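# Swap an empty rack bin for its matching numbered bin

## Task

Find the one empty bin among the three racks on the table. Set it upright on its base, entirely on the returns board, which is the empty board at the +y end of the table. Then take the waiting bin on the other board whose label number matches the number strip above the now-empty bay. Place it in that bay lying flat on the shelf behind the lip, open front facing outward, with its parts still inside. Any rack bin that gets knocked must be returned flat to its own spot behind its shelf lip, or the task counts as failed.

## Robot and tools

Robot: two arms, left_arm (a left hand) and right_arm (a right hand), each on its own carriage on one floor track along y at x = 0. left_rail always carries left_arm and is the +y carriage; right_rail carries right_arm. Each arm base is at x = 0, y = its carriage position_m, z = 0.03 m, facing +x. The carriages stay about 0.9 m or more apart.

Scene frame: fixed to the table. Table top is z = 0, +z up, +x the direction the arms face, +y to their left. The table starts at x = 0.31 m. Result positions are in metres, angles in radians.

Hand point: a spot 0.05 m in front of the palm and 0.15 m from the wrist face. Its own axes: +z runs along the straight fingers, +y points out of the palm, and +x runs across the palm. On the right hand +x points away from the thumb; on the left hand it points toward the thumb. The straight fingers extend 0.06 to 0.07 m past the point. A wrist bracket on the little-finger side can strike things. With the palm down the wrist can hang up to 0.13 m below the point.

execute_actions: takes "actions", a list of action objects, plus optional "cameras" (names or ["all"]).
- An action may hold "rows" (1 to 15 rows, one control step of 1/30 s each), "steps" (1 to 450, default 15), "until", and device commands.
- Each row is one flat list of 28 numbers, each in [-1, 1]. Numbers 1 to 6 are left_arm dx, dy, dz, rx, ry, rz. Numbers 7 to 14 are left_gripper little, ring, middle, index, thumb_bend, thumb_turn, force_limit, speed. Numbers 15 to 28 repeat this for right_arm and right_gripper.
- dx to rz are an offset, not a pose. They count from that arm's Hand target as it stood when the action began, in that Hand target's own axes. Every row in the action uses the same starting point, and sending the same offset again moves the hand further. 1.0 equals 0.6 m or 180 degrees. rx, ry, rz form a single rotation vector. Six zeros re-request the current Hand target.
- Finger numbers are absolute settings: +1 open or straight, -1 curled or closed. For thumb_turn, +1 puts the thumb beside the palm and -1 puts it opposite the fingers.
- force_limit runs from about 0 N at -1 to 10 N at +1 (15 N for the thumb). speed gives full speed from +0.48 up. For a gentle grip, close with speed at or below -0.94.
- There is no "no change" value. To keep a hand as it is, resend the last eight numbers actually sent to it.
- A thumb turned in front of the palm can grasp things about 0.035 to 0.065 m thick, or handles down to 0.025 m.
- To drive a carriage, give e.g. {"left_rail": {"position_m": 0.4}} (left_rail -1.1 to 2, right_rail -2 to 1.1 m). Optional values are speed_m_s (0.01 to 1) and acceleration_factor (0.1 to 1); {"stop": true} halts it. Then wait with {"steps": n, "until": {"left_rail": {"position_status": ["!=", "moving"]}}}. Wait for arrival before positioning the hand. An arm's target travels with its carriage.
- For smooth row motion, ramp the offset a little each row (0.01 per row is about 0.18 m/s).

move: sends each hand along a straight path toward "target". This is one 28-number row, or a list of up to 15 rows, all counted from the same starting Hand targets.
- speed: m/s, 0.002 to 3.2, default 0.25.
- blend: corner rounding in m for a list of targets.
- stop_force: 4 to 120 N. It ends an arm's path when the wrist sensor feels that much push; use it when approaching contact slowly, and leave it out when pulling away from a contact.
- zero: only with stop_force.
- blocking=false: returns early; then call wait or stop before sending more.
- The result adds a "move:" line with the ending (done, off_target, held, fault, ...) and any limits that acted.

Other tools:
- wait (seconds 0 to 10): holds the last commands.
- stop: brakes a running move.
- zoom_image (camera, region [x0,y0,x1,y1], at most 504 px square): a closer look at a camera's newest image. Cameras are cam_high, cam_low, cam_bench_left, cam_bench_right (896x504) and cam_left_wrist, cam_right_wrist (672x504).
- show_instructions: displays the reference pages.
- zero_wrist_force (arm): re-zeros that arm's force sensor.
- finished_scene (scene number): ends the scene, and cannot be undone.

Results report for each arm:
- end_effector_position and end_effector_quat_wxyz in the scene frame.
- Hand target: where the next offsets count from.
- Joint positions: rail first, then six joints.
- Wrist force and torque, in the hand point's axes.
- hand_measured, hand_stopped_by (moving, target, force, stalled, fault) and hand_load_n. A grip that is lost shows as load dropping to near 0.
- For each rail, position_m, position_status and position_answer.

Cautions:
- Orientation commands are clipped to 32 degrees from the measured orientation per step.
- A firm push, heavy contact torque, or about 150 N of force stops the arm for 10 s.
- Arms must not touch or press each other; closing one hand on the other's fingers also counts as a press.
- Do not let anything fall off the table, drop, or be released while still moving. Avoid slamming into racks and shelves, and do not push hard with the fingers.
- Keep moves away from an arm's own base.
- Holding loads or a stretched-out arm heats the motors; at 85 °C the arm locks for 30 s or more.

Each tool is called after "Emit:" as name(argument=value, ...) on one line, values as JSON.

Reference images:

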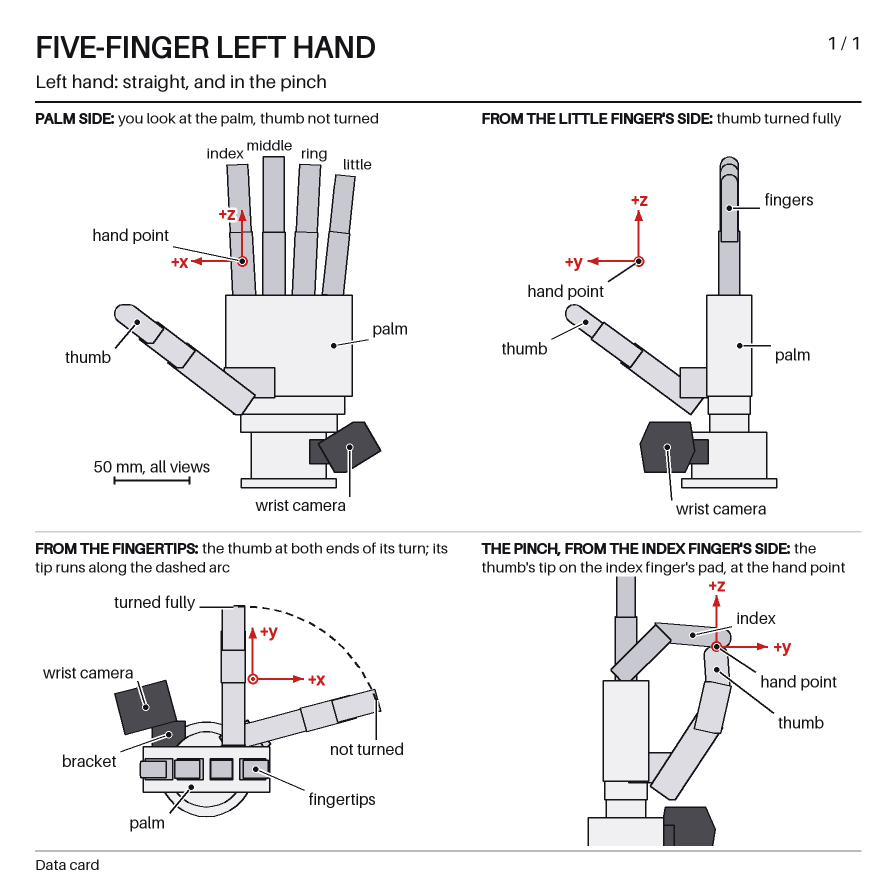

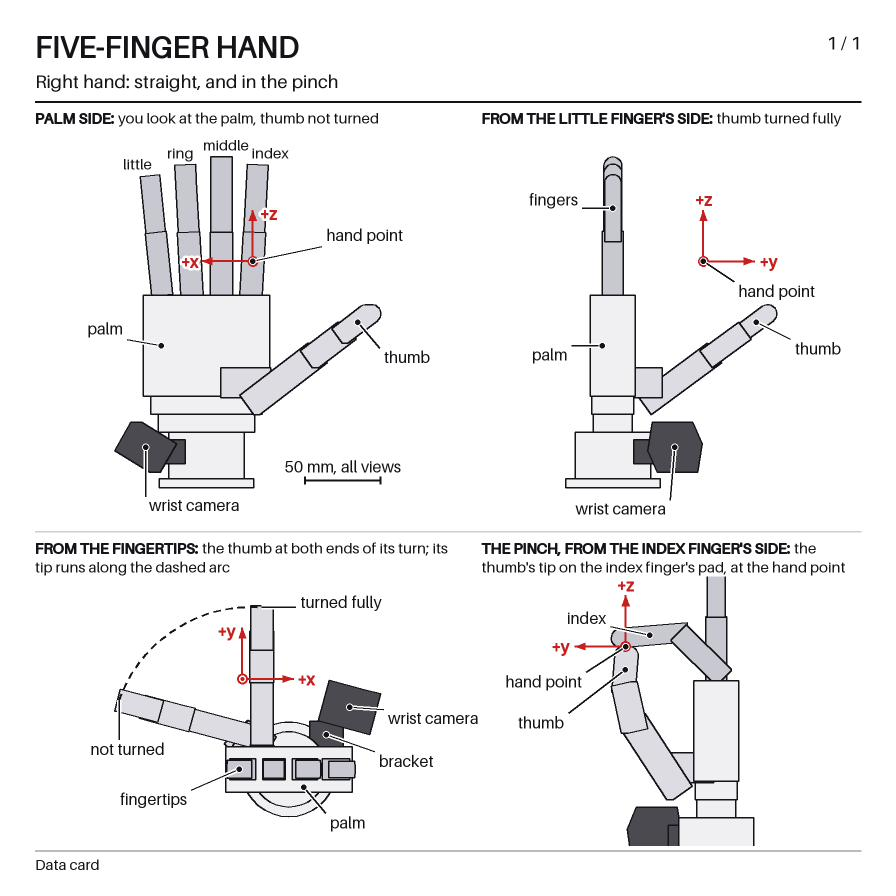

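## Session

Emit:
execute_actions(actions=[])

Scene clock: 0.00 s.
left_arm: end_effector_position=(+0.4295, +1.8318, +0.2494) hand_measured=(+1.000, +1.000, +1.000, +1.000, +1.000, +1.000) hand_load_n=(+0.0, +0.0, +0.0, +0.0, +0.0, +0.0) hand_stopped_by=(target, target, target, target, target, target) hand_force_limit=0.00 hand_speed=-0.80 end_effector_quat_wxyz=(+0.000, +1.000, +0.000, +0.000) | right_arm: end_effector_position=(+0.4295, -1.1841, +0.2494) hand_measured=(+1.000, +1.000, +1.000, +1.000, +1.000, +1.000) hand_load_n=(+0.0, +0.0, +0.0, +0.0, +0.0, +0.0) hand_stopped_by=(target, target, target, target, target, target) hand_force_limit=0.00 hand_speed=-0.80 end_effector_quat_wxyz=(+0.000, +0.000, +1.000, +0.000)
Joint positions: left_arm=[1.826 -0.281 -1.567 2.134 1.004 1.571 1.29] | right_arm=[-1.311 -0.281 -1.567 2.134 1.004 1.571 -1.851]
Joint velocities: within noise
Joint torques (N m): no reading
Motor temperatures (°C): left_arm=[32 40 27 43 50 35] | right_arm=[42 30 38 40 40 41]
Wrist force (N): no reading
Wrist torque (N m): no reading
Wrist force, peak (N): no reading
Hand target: left_arm +0.4295, +1.8318, +0.2494; +0.000, +1.000, +0.000, +0.000 | right_arm +0.4295, -1.1841, +0.2494; +0.000, +0.000, +1.000, +0.000
left_rail: position_m=1.826 position_status=done
right_rail: position_m=-1.311 position_status=done

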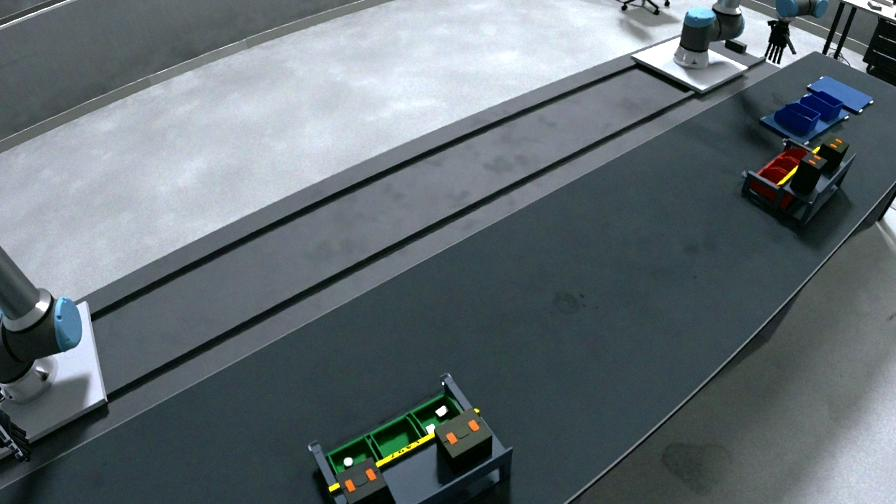

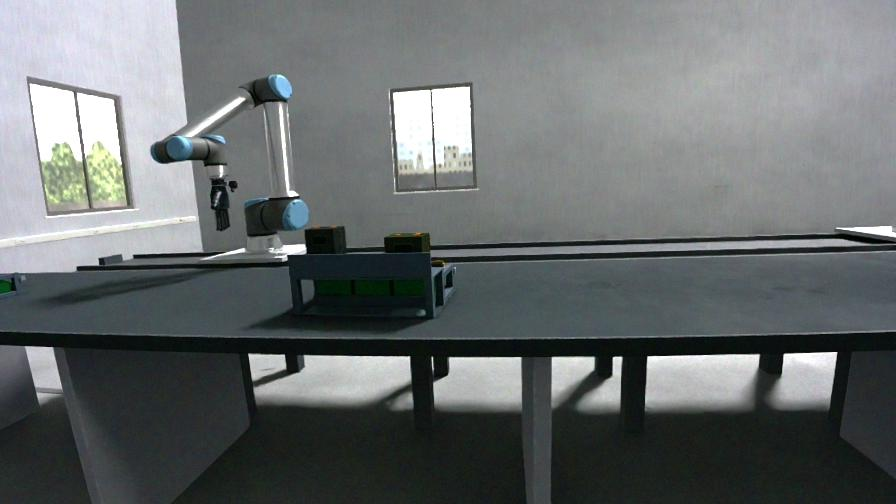

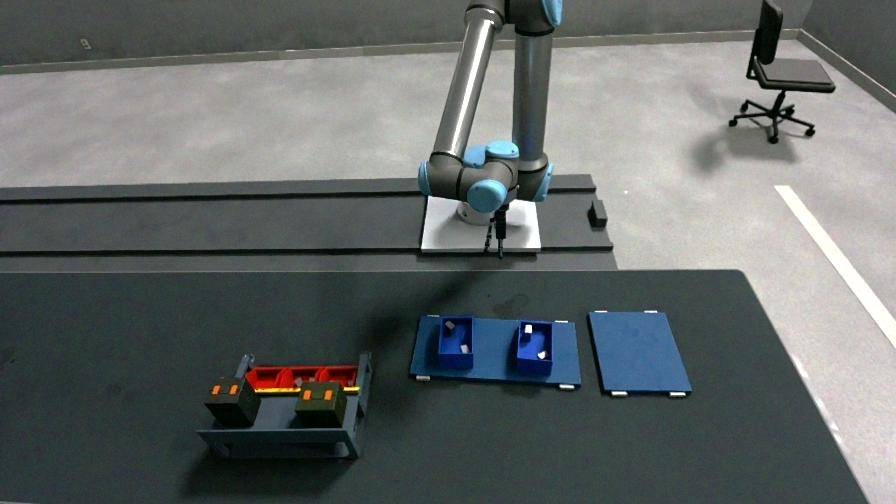

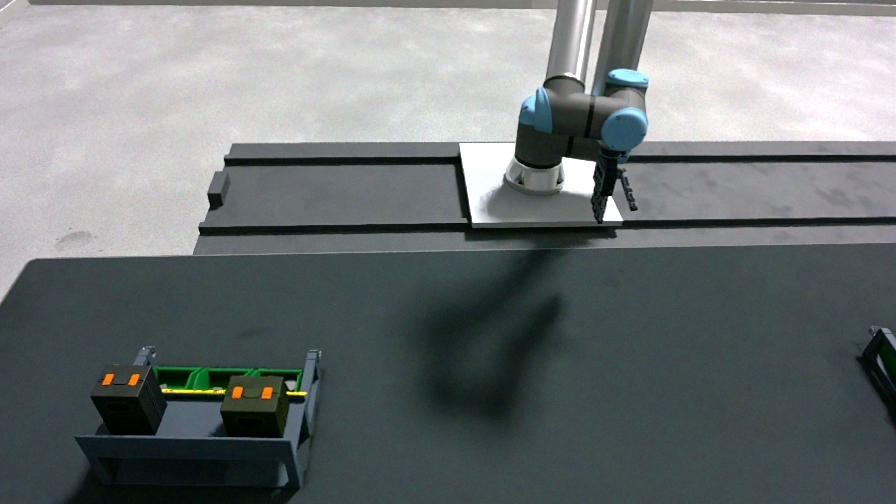

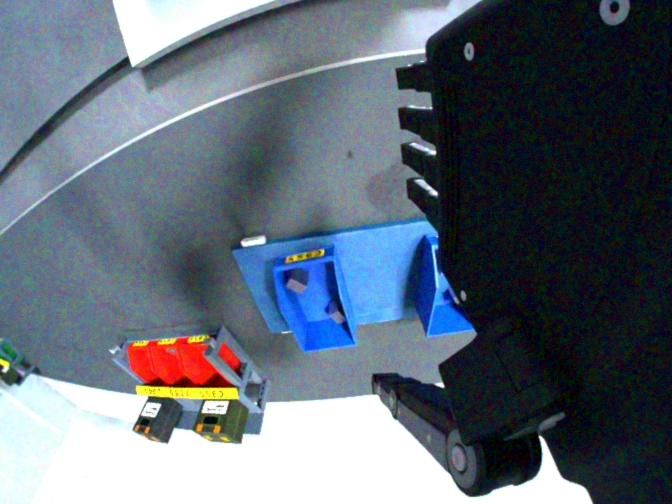

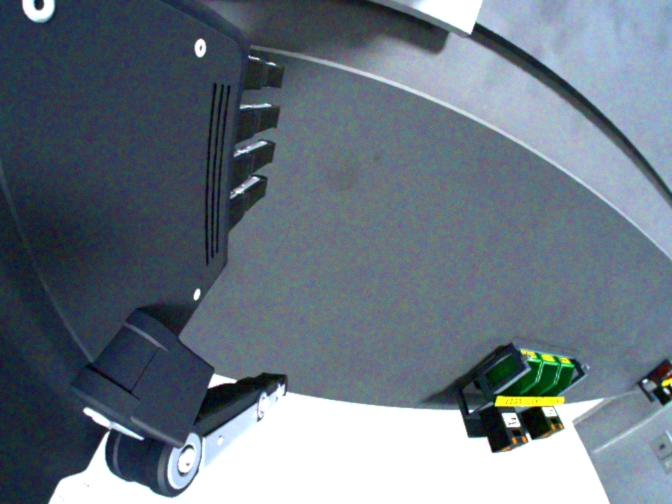

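Emit:
zoom_image(camera="cam_bench_left", region=[190, 330, 390, 470])

Emit:
zoom_image(camera="cam_bench_left", region=[400, 290, 700, 410])

Emit:
zoom_image(camera="cam_bench_right", region=[60, 330, 360, 500])

Emit:
zoom_image(camera="cam_high", region=[290, 360, 530, 504])

Emit:
zoom_image(camera="cam_left_wrist", region=[100, 220, 480, 460])

Emit:
zoom_image(camera="cam_right_wrist", region=[440, 330, 672, 460])

Scaled by 2.520 from the camera's 896x504 image, which has a finer 1280x720 frame.

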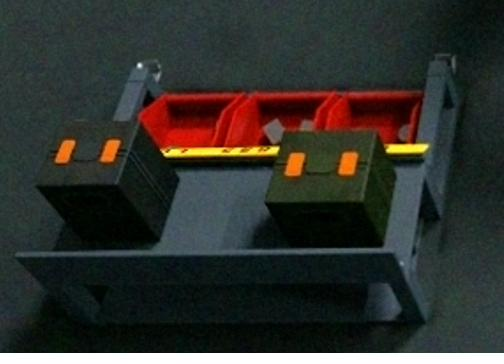

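Scaled by 1.680 from the camera's 896x504 image, which has a finer 1280x720 frame.

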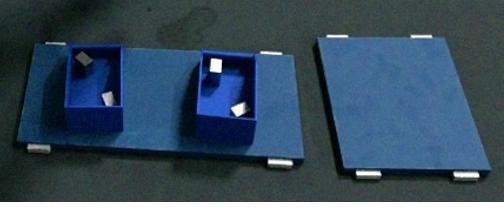

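Scaled by 1.680 from the camera's 896x504 image, which has a finer 1280x720 frame.

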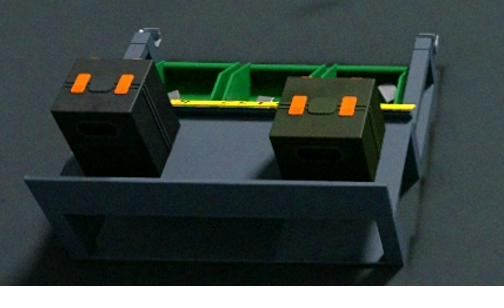

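Scaled by 2.100 from the camera's 896x504 image, which has a finer 1280x720 frame.

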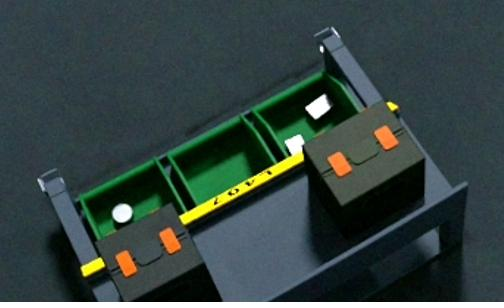

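Scaled by 1.326 from the camera's 672x504 image, which has a finer 960x720 frame.

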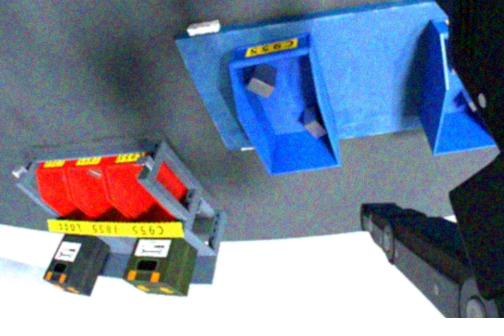

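Scaled by 2.172 from the camera's 672x504 image, which has a finer 960x720 frame.

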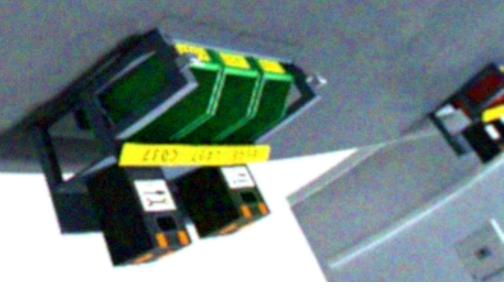

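Emit:
move(target=[0,0,-0.3333,0,0.25,0,1,1,1,1,1,1,0,-0.8,0,0,-0.3333,0,-0.25,0,1,1,1,1,1,1,0,-0.8], speed=0.3, cameras=["cam_left_wrist","cam_right_wrist"])

Emit:
execute_actions(actions=[{"left_rail":{"position_m":1.1},"right_rail":{"position_m":-1.9},"steps":200,"until":{"all":{"status":"ended"}}}], cameras=["cam_left_wrist","cam_right_wrist","cam_bench_left","cam_bench_right"])

Scene clock: 7.73 s.
left_arm: end_effector_position=(+0.4295, +1.8318, +0.4493) hand_measured=(+1.000, +1.000, +1.000, +1.000, +1.000, +1.000) hand_load_n=(+0.0, +0.0, +0.0, +0.0, +0.0, +0.0) hand_stopped_by=(target, target, target, target, target, target) hand_force_limit=0.00 hand_speed=-0.80 end_effector_quat_wxyz=(+0.000, +0.924, +0.000, +0.383) | right_arm: end_effector_position=(+0.4295, -1.1841, +0.4493) hand_measured=(+1.000, +1.000, +1.000, +1.000, +1.000, +1.000) hand_load_n=(+0.0, +0.0, +0.0, +0.0, +0.0, +0.0) hand_stopped_by=(target, target, target, target, target, target) hand_force_limit=0.00 hand_speed=-0.80 end_effector_quat_wxyz=(+0.383, +0.000, +0.924, +0.000)
Joint positions: left_arm=[1.826 -0.571 -2.141 2.198 0.814 1.179 1.144] | right_arm=[-1.311 -0.571 -2.141 2.198 0.814 1.179 -1.997]
Joint torques (N m): left_arm=[-14.74 -6.96 -30.05 3.93 -1.53 -4.23] | right_arm=[-13.39 -0.7 -30.88 2.09 -2.62 -3.55]
Wrist force (N): left_arm=[-1.3 -0.4 0.9] | right_arm=[-1.4 -0.3 0.7]
Wrist torque (N m): left_arm=[0.00 0.32 -0.06] | right_arm=[0.00 0.06 0.19]
Wrist force, peak (N): left_arm=[-1.3 0.2 1.1] | right_arm=[-2.0 -0.3 -0.1]
Hand target: left_arm +0.4295, +1.8318, +0.4494; +0.000, +0.924, +0.000, +0.383 | right_arm +0.4295, -1.1841, +0.4494; +0.383, +0.000, +0.924, +0.000
Off the commanded pose: left_arm 0.000 m, 0 deg | right_arm 0.000 m, 0 deg.
left_rail: position_m=1.826 position_status=done
right_rail: position_m=-1.311 position_status=done
move: done
Images, in order (width x height): cam_left_wrist 672x504, cam_right_wrist 672x504.

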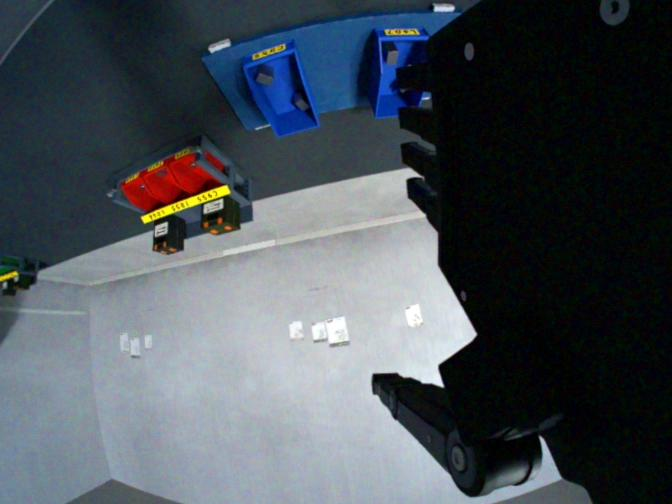

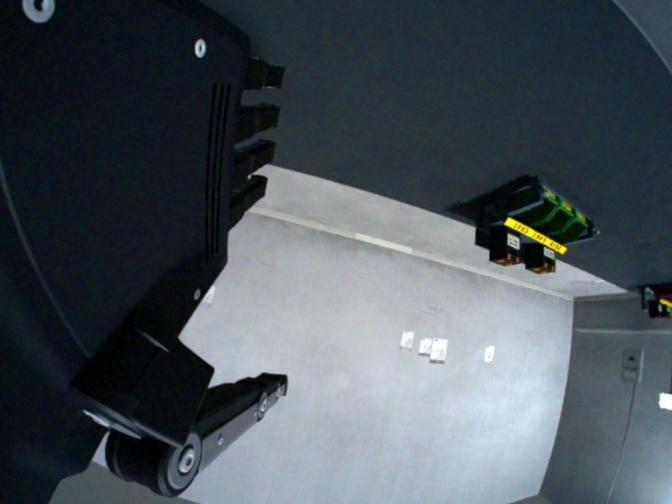

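Scene clock: 10.27 s.
left_arm: end_effector_position=(+0.4295, +1.1062, +0.4494) hand_measured=(+1.000, +1.000, +1.000, +1.000, +1.000, +1.000) hand_load_n=(+0.0, +0.0, +0.0, +0.0, +0.0, +0.0) hand_stopped_by=(target, target, target, target, target, target) hand_force_limit=0.00 hand_speed=-0.80 end_effector_quat_wxyz=(+0.000, +0.924, +0.000, +0.383) | right_arm: end_effector_position=(+0.4295, -1.7735, +0.4494) hand_measured=(+1.000, +1.000, +1.000, +1.000, +1.000, +1.000) hand_load_n=(+0.0, +0.0, +0.0, +0.0, +0.0, +0.0) hand_stopped_by=(target, target, target, target, target, target) hand_force_limit=0.00 hand_speed=-0.80 end_effector_quat_wxyz=(+0.383, +0.000, +0.924, +0.000)
Joint positions: left_arm=[1.1 -0.571 -2.141 2.198 0.814 1.178 1.144] | right_arm=[-1.9 -0.571 -2.141 2.198 0.814 1.178 -1.997]
Joint torques (N m): left_arm=[-7.06 -2.37 -35.91 3 -1.65 -4.22] | right_arm=[-3.15 2.4 -34.3 3.9 -2.11 -3.69]
Wrist force (N): left_arm=[-0.9 -0.2 0.5] | right_arm=[-1.2 0.0 0.4]
Wrist torque (N m): left_arm=[0.06 0.26 -0.05] | right_arm=[0.06 0.05 0.21]
Wrist force, peak (N): left_arm=[-1.4 -1.0 0.8] | right_arm=[-1.5 -0.9 0.6]
Hand target: left_arm +0.4295, +1.1062, +0.4494; +0.000, +0.924, +0.000, +0.383 | right_arm +0.4295, -1.7734, +0.4494; +0.383, +0.000, +0.924, +0.000
Off the commanded pose: left_arm 0.000 m, 0 deg | right_arm 0.000 m, 0 deg.
left_rail: position_m=1.100 position_status=done
right_rail: position_m=-1.900 position_status=done
Images, in order (width x height): cam_bench_left 896x504, cam_bench_right 896x504, cam_left_wrist 672x504, cam_right_wrist 672x504.

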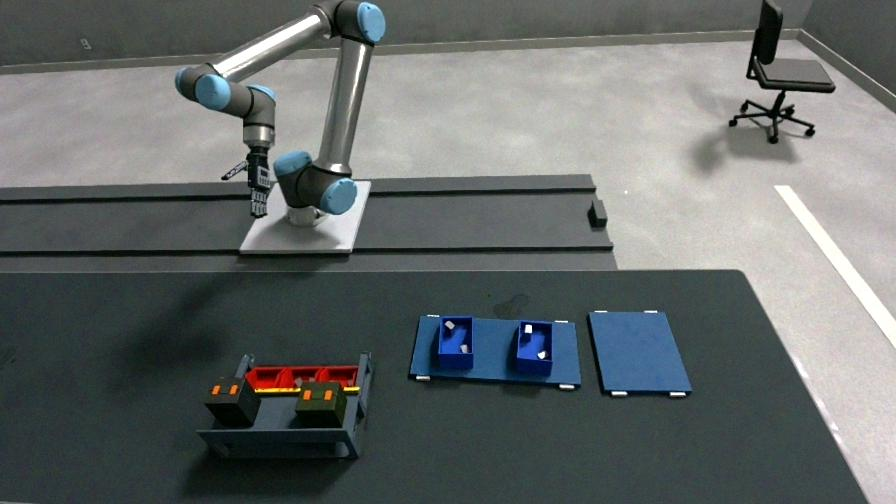

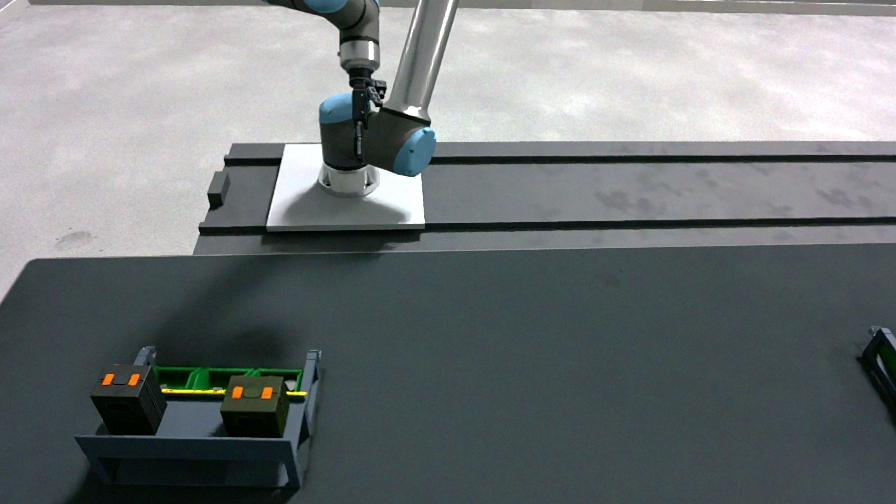

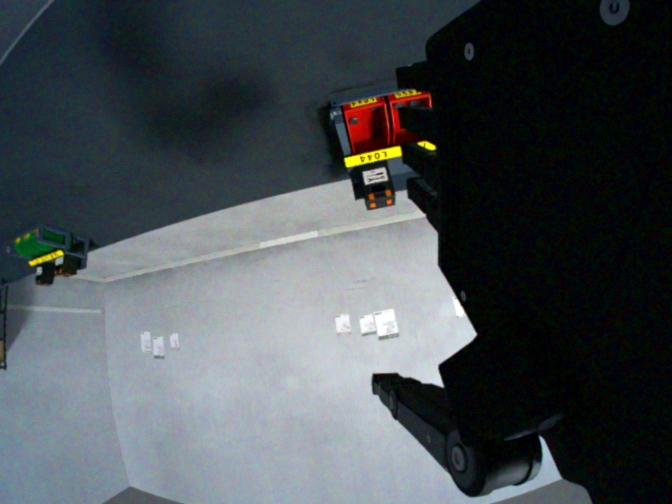

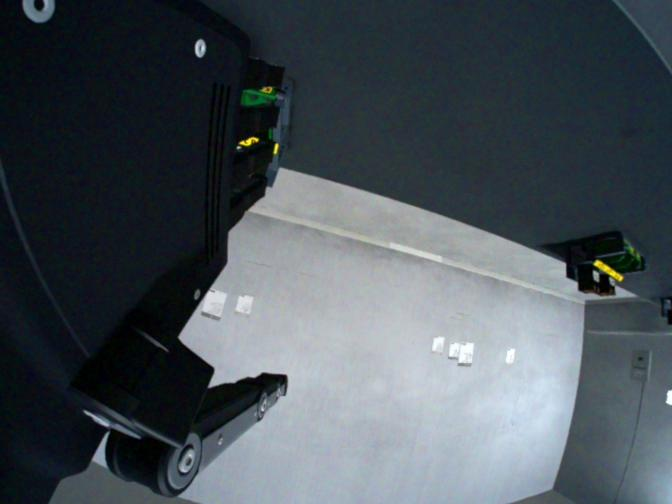

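Emit:
execute_actions(actions=[{"left_rail":{"position_m":1.5},"right_rail":{"position_m":-1.95},"steps":100,"until":{"all":{"status":"ended"}}}])

Emit:
move(target=[0,0,0,0,0,0,1,1,1,1,1,1,0,-0.8,0,-0.75,0,0,0,0,1,1,1,1,1,1,0,-0.8], speed=0.4, cameras=["cam_left_wrist","cam_right_wrist"])

Emit:
zoom_image(camera="cam_left_wrist", region=[100, 50, 400, 275])

Emit:
zoom_image(camera="cam_right_wrist", region=[260, 50, 560, 275])

Scene clock: 13.40 s.
left_arm: end_effector_position=(+0.4295, +1.5062, +0.4494) hand_measured=(+1.000, +1.000, +1.000, +1.000, +1.000, +1.000) hand_load_n=(+0.0, +0.0, +0.0, +0.0, +0.0, +0.0) hand_stopped_by=(target, target, target, target, target, target) hand_force_limit=0.00 hand_speed=-0.80 end_effector_quat_wxyz=(+0.000, +0.924, +0.000, +0.383) | right_arm: end_effector_position=(+0.4295, -1.8234, +0.4494) hand_measured=(+1.000, +1.000, +1.000, +1.000, +1.000, +1.000) hand_load_n=(+0.0, +0.0, +0.0, +0.0, +0.0, +0.0) hand_stopped_by=(target, target, target, target, target, target) hand_force_limit=0.00 hand_speed=-0.80 end_effector_quat_wxyz=(+0.383, +0.000, +0.924, +0.000)
Joint positions: left_arm=[1.5 -0.571 -2.141 2.198 0.814 1.178 1.144] | right_arm=[-1.95 -0.571 -2.141 2.198 0.814 1.178 -1.997]
Joint torques (N m): left_arm=[6.79 0.71 -40.53 2.38 -1.34 -3.72] | right_arm=[9.95 7.67 -38.82 3.85 -1.88 -3.55]
Wrist force (N): left_arm=[-0.6 -0.3 0.8] | right_arm=[-1.2 -0.4 0.5]
Wrist torque (N m): left_arm=[0.02 0.23 -0.03] | right_arm=[0.00 0.05 0.20]
Wrist force, peak (N): left_arm=[-1.0 -1.0 1.4] | right_arm=[-1.4 -1.0 0.4]
Hand target: left_arm +0.4295, +1.5062, +0.4494; +0.000, +0.924, +0.000, +0.383 | right_arm +0.4295, -1.8234, +0.4494; +0.383, +0.000, +0.924, +0.000
Off the commanded pose: left_arm 0.000 m, 0 deg | right_arm 0.000 m, 0 deg.
left_rail: position_m=1.500 position_status=done
right_rail: position_m=-1.950 position_status=done

Scene clock: 15.30 s.
left_arm: end_effector_position=(+0.4295, +1.5062, +0.4494) hand_measured=(+1.000, +1.000, +1.000, +1.000, +1.000, +1.000) hand_load_n=(+0.0, +0.0, +0.0, +0.0, -0.5, +0.0) hand_stopped_by=(target, target, target, target, target, target) hand_force_limit=0.00 hand_speed=-0.80 end_effector_quat_wxyz=(+0.000, +0.924, +0.000, +0.383) | right_arm: end_effector_position=(+0.4295, -2.2733, +0.4494) hand_measured=(+1.000, +1.000, +1.000, +1.000, +1.000, +1.000) hand_load_n=(+0.0, +0.0, +0.0, +0.0, +0.0, +0.0) hand_stopped_by=(target, target, target, target, target, target) hand_force_limit=0.00 hand_speed=-0.80 end_effector_quat_wxyz=(+0.383, +0.000, +0.924, +0.000)
Joint positions: left_arm=[1.5 -0.571 -2.141 2.198 0.814 1.178 1.144] | right_arm=[-1.95 -1.458 -1.592 1.937 1.113 0.792 -2.983]
Joint torques (N m): left_arm=[9.85 2.99 -42.91 1.31 -0.91 -4.23] | right_arm=[14.21 -21.12 -42.83 1.03 0.56 2.51]
Wrist force (N): left_arm=[-0.5 0.0 0.9] | right_arm=[-1.1 -0.1 0.9]
Wrist torque (N m): left_arm=[0.06 0.20 -0.04] | right_arm=[0.12 -0.03 -0.03]
Wrist force, peak (N): left_arm=[-1.3 -0.2 1.1] | right_arm=[-0.9 -2.2 0.4]
Hand target: left_arm +0.4295, +1.5062, +0.4494; +0.000, +0.924, +0.000, +0.383 | right_arm +0.4295, -2.2734, +0.4494; +0.383, +0.000, +0.924, +0.000
Off the commanded pose: left_arm 0.000 m, 0 deg | right_arm 0.000 m, 0 deg.
left_rail: position_m=1.500 position_status=done
right_rail: position_m=-1.950 position_status=done
move: done
Images, in order (width x height): cam_left_wrist 672x504, cam_right_wrist 672x504.

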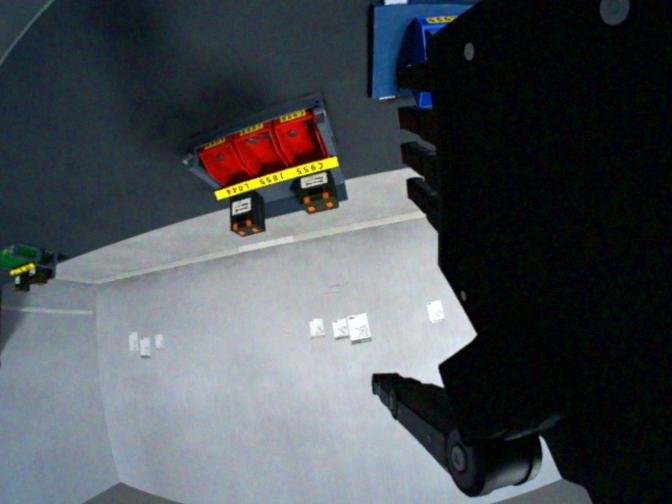

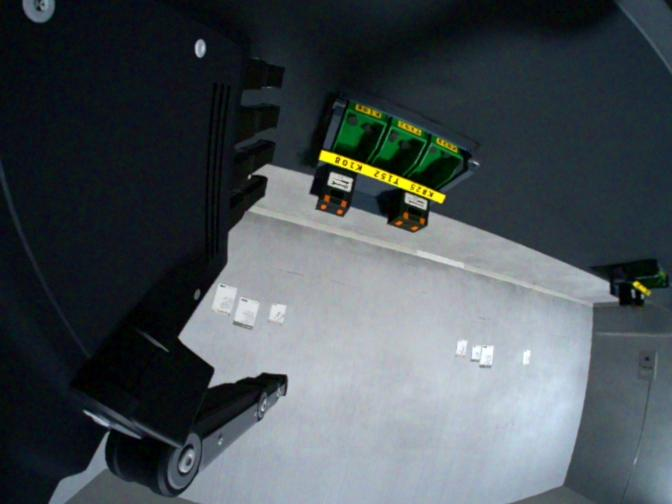

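Scaled by 1.680 from the camera's 672x504 image, which has a finer 960x720 frame.

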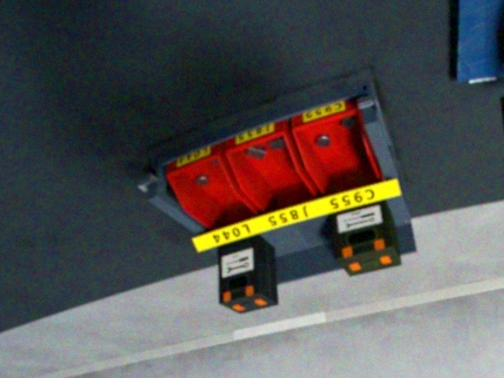

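Scaled by 1.680 from the camera's 672x504 image, which has a finer 960x720 frame.

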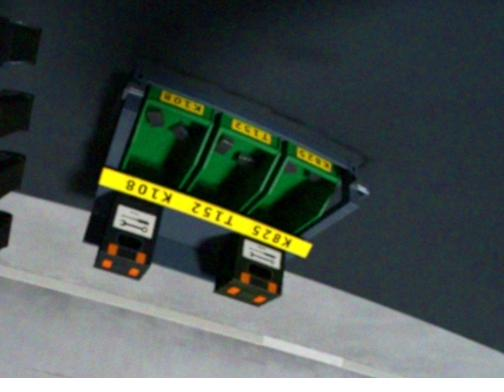

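Emit:
execute_actions(actions=[{"left_rail":{"position_m":0.1},"steps":200,"until":{"all":{"status":"ended"}}}], cameras=["cam_left_wrist","cam_low","cam_high"])

Emit:
zoom_image(camera="cam_left_wrist", region=[100, 50, 400, 275])

Scene clock: 22.30 s.
left_arm: end_effector_position=(+0.4295, +0.1062, +0.4494) hand_measured=(+1.000, +1.000, +1.000, +1.000, +1.000, +1.000) hand_load_n=(+0.0, +0.0, +0.0, +0.0, +0.0, -0.5) hand_stopped_by=(target, target, target, target, target, target) hand_force_limit=0.00 hand_speed=-0.80 end_effector_quat_wxyz=(+0.000, +0.924, +0.000, +0.383) | right_arm: end_effector_position=(+0.4295, -2.2734, +0.4494) hand_measured=(+1.000, +1.000, +1.000, +1.000, +1.000, +1.000) hand_load_n=(+0.0, +0.0, +0.0, +0.0, +0.0, +0.0) hand_stopped_by=(target, target, target, target, target, target) hand_force_limit=0.00 hand_speed=-0.80 end_effector_quat_wxyz=(+0.383, +0.000, +0.924, +0.000)
Joint positions: left_arm=[0.1 -0.571 -2.141 2.198 0.814 1.178 1.144] | right_arm=[-1.95 -1.458 -1.592 1.937 1.113 0.792 -2.982]
Joint torques (N m): left_arm=[9.37 11.46 -43.57 1.6 0.07 -3.77] | right_arm=[13.9 -23.81 -43.36 1.31 0.83 2.4]
Wrist force (N): left_arm=[-1.0 0.0 1.0] | right_arm=[-1.6 -0.1 0.6]
Wrist torque (N m): left_arm=[0.06 0.27 -0.06] | right_arm=[0.15 0.05 -0.06]
Wrist force, peak (N): left_arm=[-1.3 -1.4 0.8] | right_arm=[-1.5 0.3 0.9]
Hand target: left_arm +0.4295, +0.1062, +0.4494; +0.000, +0.924, +0.000, +0.383 | right_arm +0.4295, -2.2734, +0.4494; +0.383, +0.000, +0.924, +0.000
Off the commanded pose: left_arm 0.000 m, 0 deg | right_arm 0.000 m, 0 deg.
left_rail: position_m=0.100 position_status=done
right_rail: position_m=-1.950 position_status=done
Images, in order (width x height): cam_high 896x504, cam_low 896x504, cam_left_wrist 672x504.

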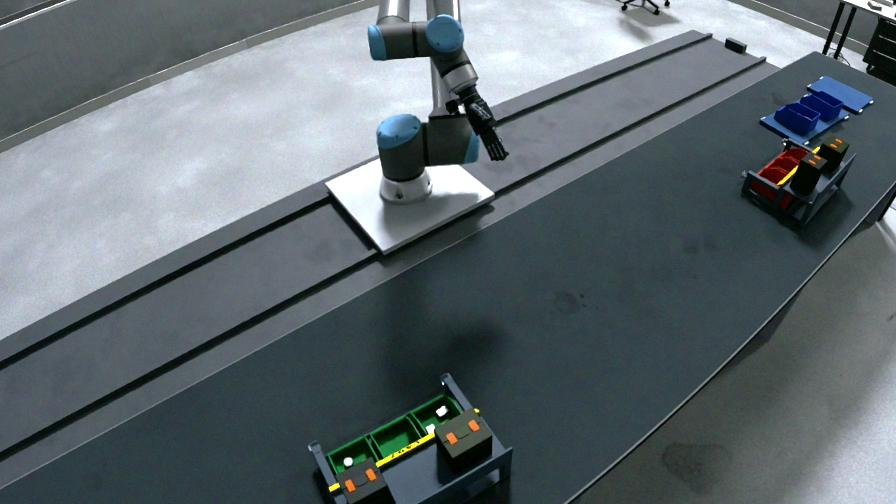

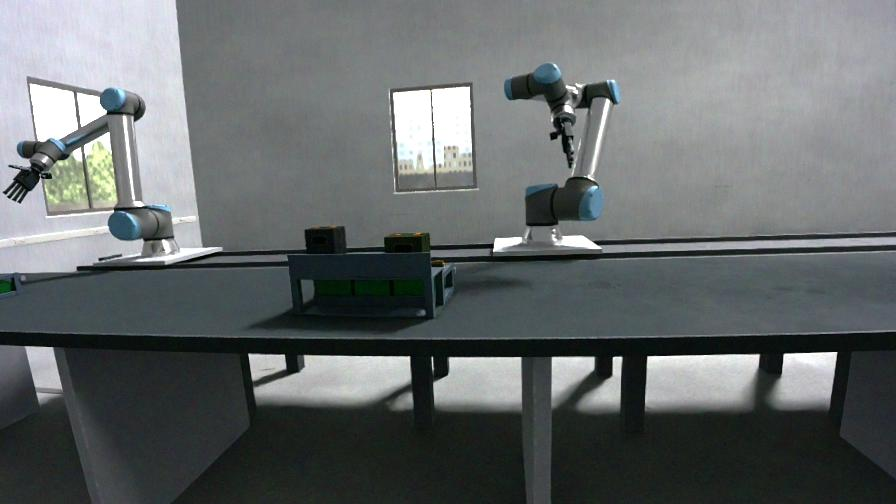

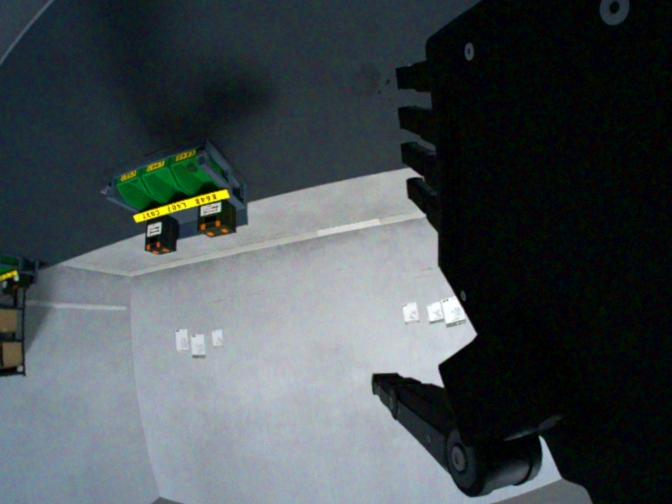

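Scaled by 1.680 from the camera's 672x504 image, which has a finer 960x720 frame.

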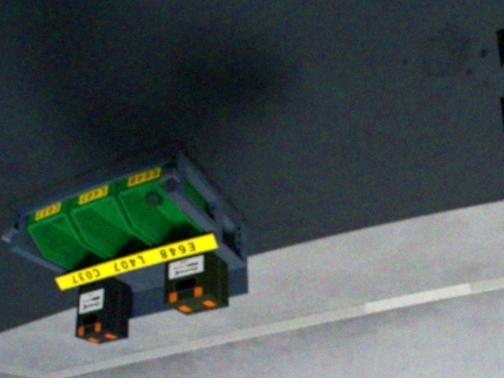

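Emit:
execute_actions(actions=[{"left_rail":{"position_m":-0.15},"steps":200,"until":{"all":{"status":"ended"}}}])

Emit:
move(target=[-0.059,0,0.177,0,-0.139,0,1,1,1,1,1,1,0,-0.8,0,0,0,0,0,0,1,1,1,1,1,1,0,-0.8], speed=0.3, cameras=["cam_left_wrist","cam_low","cam_high","cam_bench_right"])

Scene clock: 27.27 s.
left_arm: end_effector_position=(+0.4295, -0.1438, +0.4494) hand_measured=(+1.000, +1.000, +1.000, +1.000, +1.000, +1.000) hand_load_n=(+0.0, +0.0, +0.0, +0.0, +0.0, -0.5) hand_stopped_by=(target, target, target, target, target, target) hand_force_limit=0.00 hand_speed=-0.80 end_effector_quat_wxyz=(+0.000, +0.924, +0.000, +0.383) | right_arm: end_effector_position=(+0.4295, -2.2734, +0.4494) hand_measured=(+1.000, +1.000, +1.000, +1.000, +1.000, +1.000) hand_load_n=(+0.0, +0.0, +0.0, +0.0, +0.0, +0.0) hand_stopped_by=(target, target, target, target, target, target) hand_force_limit=0.00 hand_speed=-0.80 end_effector_quat_wxyz=(+0.383, +0.000, +0.924, +0.000)
Joint positions: left_arm=[-0.15 -0.571 -2.141 2.198 0.814 1.178 1.144] | right_arm=[-1.95 -1.458 -1.592 1.937 1.113 0.792 -2.982]
Joint torques (N m): left_arm=[7.07 16.52 -44.26 3.43 1.03 -3.78] | right_arm=[12.24 -22.38 -42.9 1.18 0.97 2.42]
Wrist force (N): left_arm=[-0.8 -0.1 0.7] | right_arm=[-1.3 -0.1 0.3]
Wrist torque (N m): left_arm=[0.06 0.25 -0.05] | right_arm=[0.15 0.01 -0.05]
Wrist force, peak (N): left_arm=[-0.3 -1.3 1.2] | right_arm=[-1.6 0.1 0.5]
Hand target: left_arm +0.4295, -0.1438, +0.4494; +0.000, +0.924, +0.000, +0.383 | right_arm +0.4295, -2.2734, +0.4494; +0.383, +0.000, +0.924, +0.000
Off the commanded pose: left_arm 0.000 m, 0 deg | right_arm 0.000 m, 0 deg.
left_rail: position_m=-0.150 position_status=done
right_rail: position_m=-1.950 position_status=done

Scene clock: 28.67 s.
left_arm: end_effector_position=(+0.4795, -0.1438, +0.3493) hand_measured=(+1.000, +1.000, +1.000, +1.000, +1.000, +1.000) hand_load_n=(+0.0, +0.0, +0.0, +0.0, +0.0, +0.0) hand_stopped_by=(target, target, target, target, target, target) hand_force_limit=0.00 hand_speed=-0.80 end_effector_quat_wxyz=(+0.000, +0.985, +0.000, +0.174) | right_arm: end_effector_position=(+0.4295, -2.2734, +0.4494) hand_measured=(+1.000, +1.000, +1.000, +1.000, +1.000, +1.000) hand_load_n=(+0.0, +0.0, +0.0, +0.0, +0.0, +0.0) hand_stopped_by=(target, target, target, target, target, target) hand_force_limit=0.00 hand_speed=-0.80 end_effector_quat_wxyz=(+0.383, +0.000, +0.924, +0.000)
Joint positions: left_arm=[-0.15 -0.314 -1.745 2.075 0.908 1.465 1.274] | right_arm=[-1.95 -1.458 -1.592 1.937 1.113 0.792 -2.982]
Joint torques (N m): left_arm=[12.19 -6.57 -42.46 5.17 2.33 4.68] | right_arm=[12.29 -23.25 -43.23 0.96 0.89 2.69]
Wrist force (N): left_arm=[-0.3 -0.3 0.2] | right_arm=[-1.0 -0.2 0.6]
Wrist torque (N m): left_arm=[0.01 0.12 -0.06] | right_arm=[0.12 -0.02 -0.04]
Wrist force, peak (N): left_arm=[-1.6 0.2 0.8] | right_arm=[-1.4 0.0 0.8]
Hand target: left_arm +0.4796, -0.1438, +0.3492; +0.000, +0.985, +0.000, +0.173 | right_arm +0.4295, -2.2734, +0.4494; +0.383, +0.000, +0.924, +0.000
Off the commanded pose: left_arm 0.000 m, 0 deg | right_arm 0.000 m, 0 deg.
left_rail: position_m=-0.150 position_status=done
right_rail: position_m=-1.950 position_status=done
move: done
Images, in order (width x height): cam_high 896x504, cam_low 896x504, cam_bench_right 896x504, cam_left_wrist 672x504.

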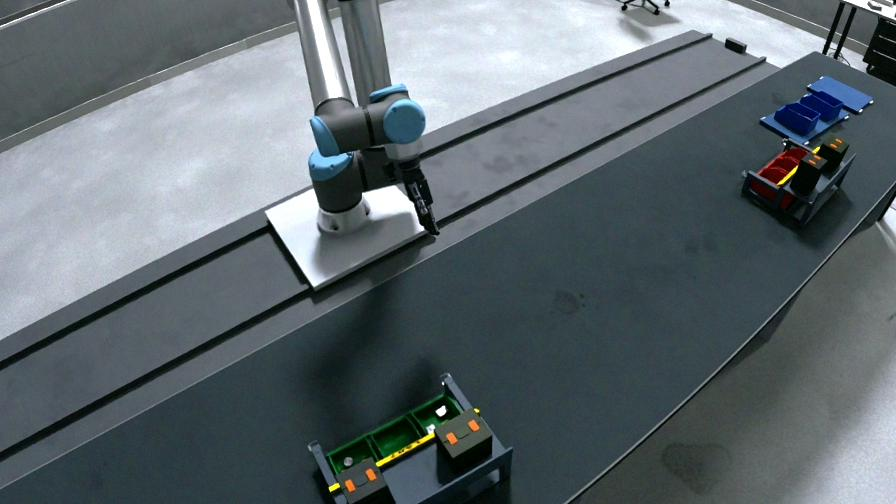

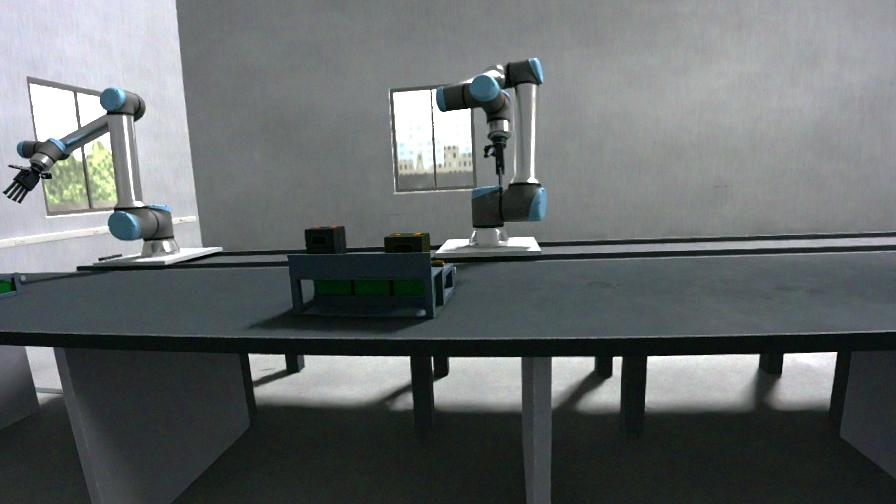

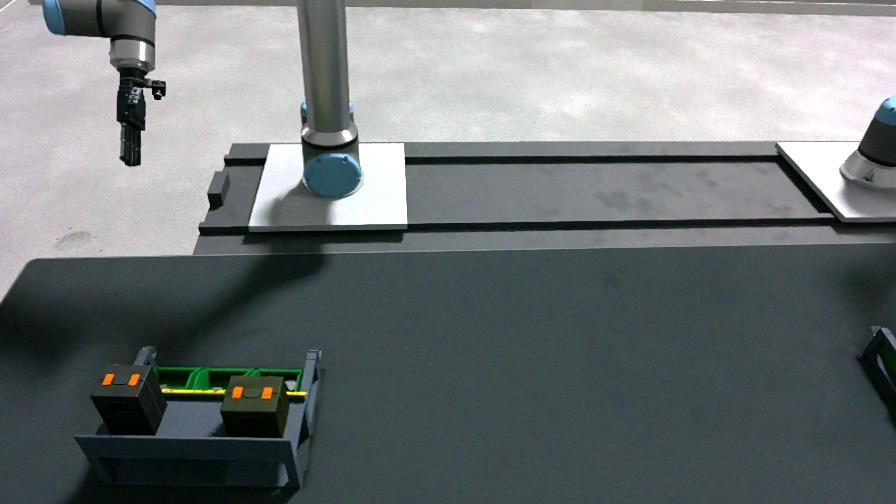

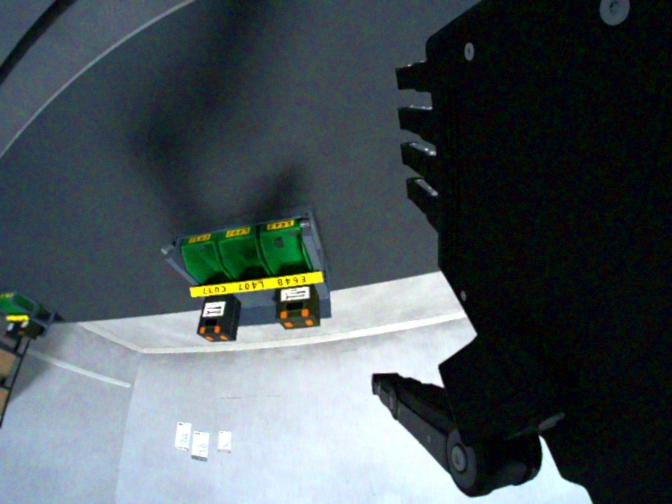

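Emit:
execute_actions(actions=[{"left_rail":{"position_m":-0.4},"steps":200,"until":{"all":{"status":"ended"}}}])

Emit:
move(target=[0.07,0,0.05,0,0,0,1,1,1,1,1,1,0,-0.8,0,0,0,0,0,0,1,1,1,1,1,1,0,-0.8], speed=0.3, cameras=["cam_left_wrist"])

Emit:
zoom_image(camera="cam_left_wrist", region=[150, 100, 450, 400])

Scene clock: 32.23 s.
left_arm: end_effector_position=(+0.4796, -0.3938, +0.3492) hand_measured=(+1.000, +1.000, +1.000, +1.000, +1.000, +1.000) hand_load_n=(+0.0, +0.0, +0.0, +0.0, +0.0, +0.0) hand_stopped_by=(target, target, target, target, target, target) hand_force_limit=0.00 hand_speed=-0.80 end_effector_quat_wxyz=(+0.000, +0.985, +0.000, +0.173) | right_arm: end_effector_position=(+0.4295, -2.2734, +0.4494) hand_measured=(+1.000, +1.000, +1.000, +1.000, +1.000, +1.000) hand_load_n=(+0.0, +0.0, +0.0, +0.0, +0.0, +0.0) hand_stopped_by=(target, target, target, target, target, target) hand_force_limit=0.00 hand_speed=-0.80 end_effector_quat_wxyz=(+0.383, +0.000, +0.924, +0.000)
Joint positions: left_arm=[-0.4 -0.314 -1.745 2.075 0.908 1.465 1.274] | right_arm=[-1.95 -1.458 -1.592 1.937 1.113 0.792 -2.982]
Joint torques (N m): left_arm=[1.17 -10.31 -40.24 3.96 1.2 4.13] | right_arm=[14.86 -22.54 -42.64 0.81 0.83 2.65]
Wrist force (N): left_arm=[-0.1 -0.2 0.2] | right_arm=[-1.2 -0.3 0.9]
Wrist torque (N m): left_arm=[0.02 0.09 -0.05] | right_arm=[0.09 -0.01 -0.04]
Wrist force, peak (N): left_arm=[0.0 -1.3 0.7] | right_arm=[-1.4 0.1 1.0]
Hand target: left_arm +0.4796, -0.3938, +0.3492; +0.000, +0.985, +0.000, +0.173 | right_arm +0.4295, -2.2734, +0.4494; +0.383, +0.000, +0.924, +0.000
Off the commanded pose: left_arm 0.000 m, 0 deg | right_arm 0.000 m, 0 deg.
left_rail: position_m=-0.400 position_status=done
right_rail: position_m=-1.950 position_status=done

Scene clock: 33.20 s.
left_arm: end_effector_position=(+0.5292, -0.3938, +0.3354) hand_measured=(+1.000, +1.000, +1.000, +1.000, +1.000, +1.000) hand_load_n=(+0.0, +0.0, +0.0, +0.0, -0.5, +0.0) hand_stopped_by=(target, target, target, target, target, target) hand_force_limit=0.00 hand_speed=-0.80 end_effector_quat_wxyz=(+0.000, +0.985, +0.000, +0.173) | right_arm: end_effector_position=(+0.4295, -2.2734, +0.4494) hand_measured=(+1.000, +1.000, +1.000, +1.000, +1.000, +1.000) hand_load_n=(+0.0, +0.0, +0.0, -0.5, +0.0, +0.0) hand_stopped_by=(target, target, target, target, target, target) hand_force_limit=0.00 hand_speed=-0.80 end_effector_quat_wxyz=(+0.383, +0.000, +0.924, +0.000)
Joint positions: left_arm=[-0.4 -0.273 -1.643 2.012 0.865 1.479 1.314] | right_arm=[-1.95 -1.458 -1.592 1.937 1.113 0.792 -2.982]
Joint torques (N m): left_arm=[12.02 -11.46 -43.08 1.2 1.88 4.15] | right_arm=[13.1 -23.9 -43.49 1.27 0.84 2.61]
Wrist force (N): left_arm=[0.3 0.0 0.4] | right_arm=[-0.9 0.1 0.5]
Wrist torque (N m): left_arm=[0.01 -0.06 -0.06] | right_arm=[0.18 -0.04 -0.02]
Wrist force, peak (N): left_arm=[-0.2 -0.2 1.2] | right_arm=[-1.4 0.1 0.7]
Hand target: left_arm +0.5293, -0.3938, +0.3354; +0.000, +0.985, +0.000, +0.173 | right_arm +0.4295, -2.2734, +0.4494; +0.383, +0.000, +0.924, +0.000
Off the commanded pose: left_arm 0.000 m, 0 deg | right_arm 0.000 m, 0 deg.
left_rail: position_m=-0.400 position_status=done
right_rail: position_m=-1.950 position_status=done
move: done
Images, in order (width x height): cam_left_wrist 672x504.

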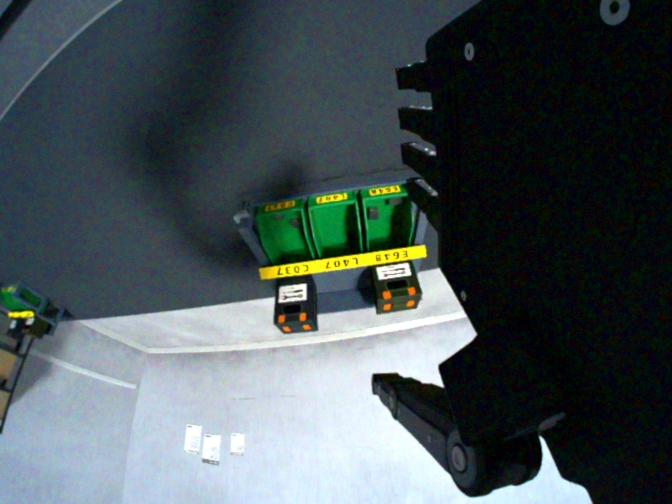

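Scaled by 1.680 from the camera's 672x504 image, which has a finer 960x720 frame.

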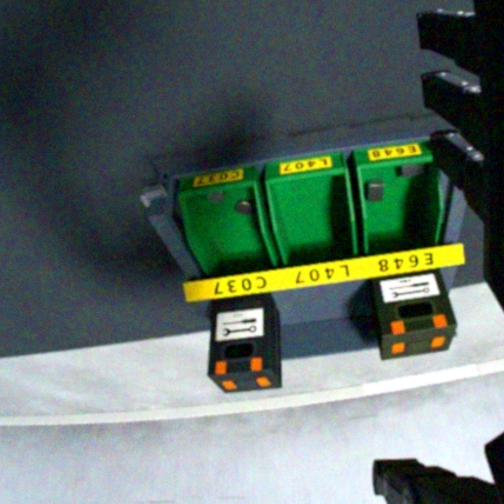

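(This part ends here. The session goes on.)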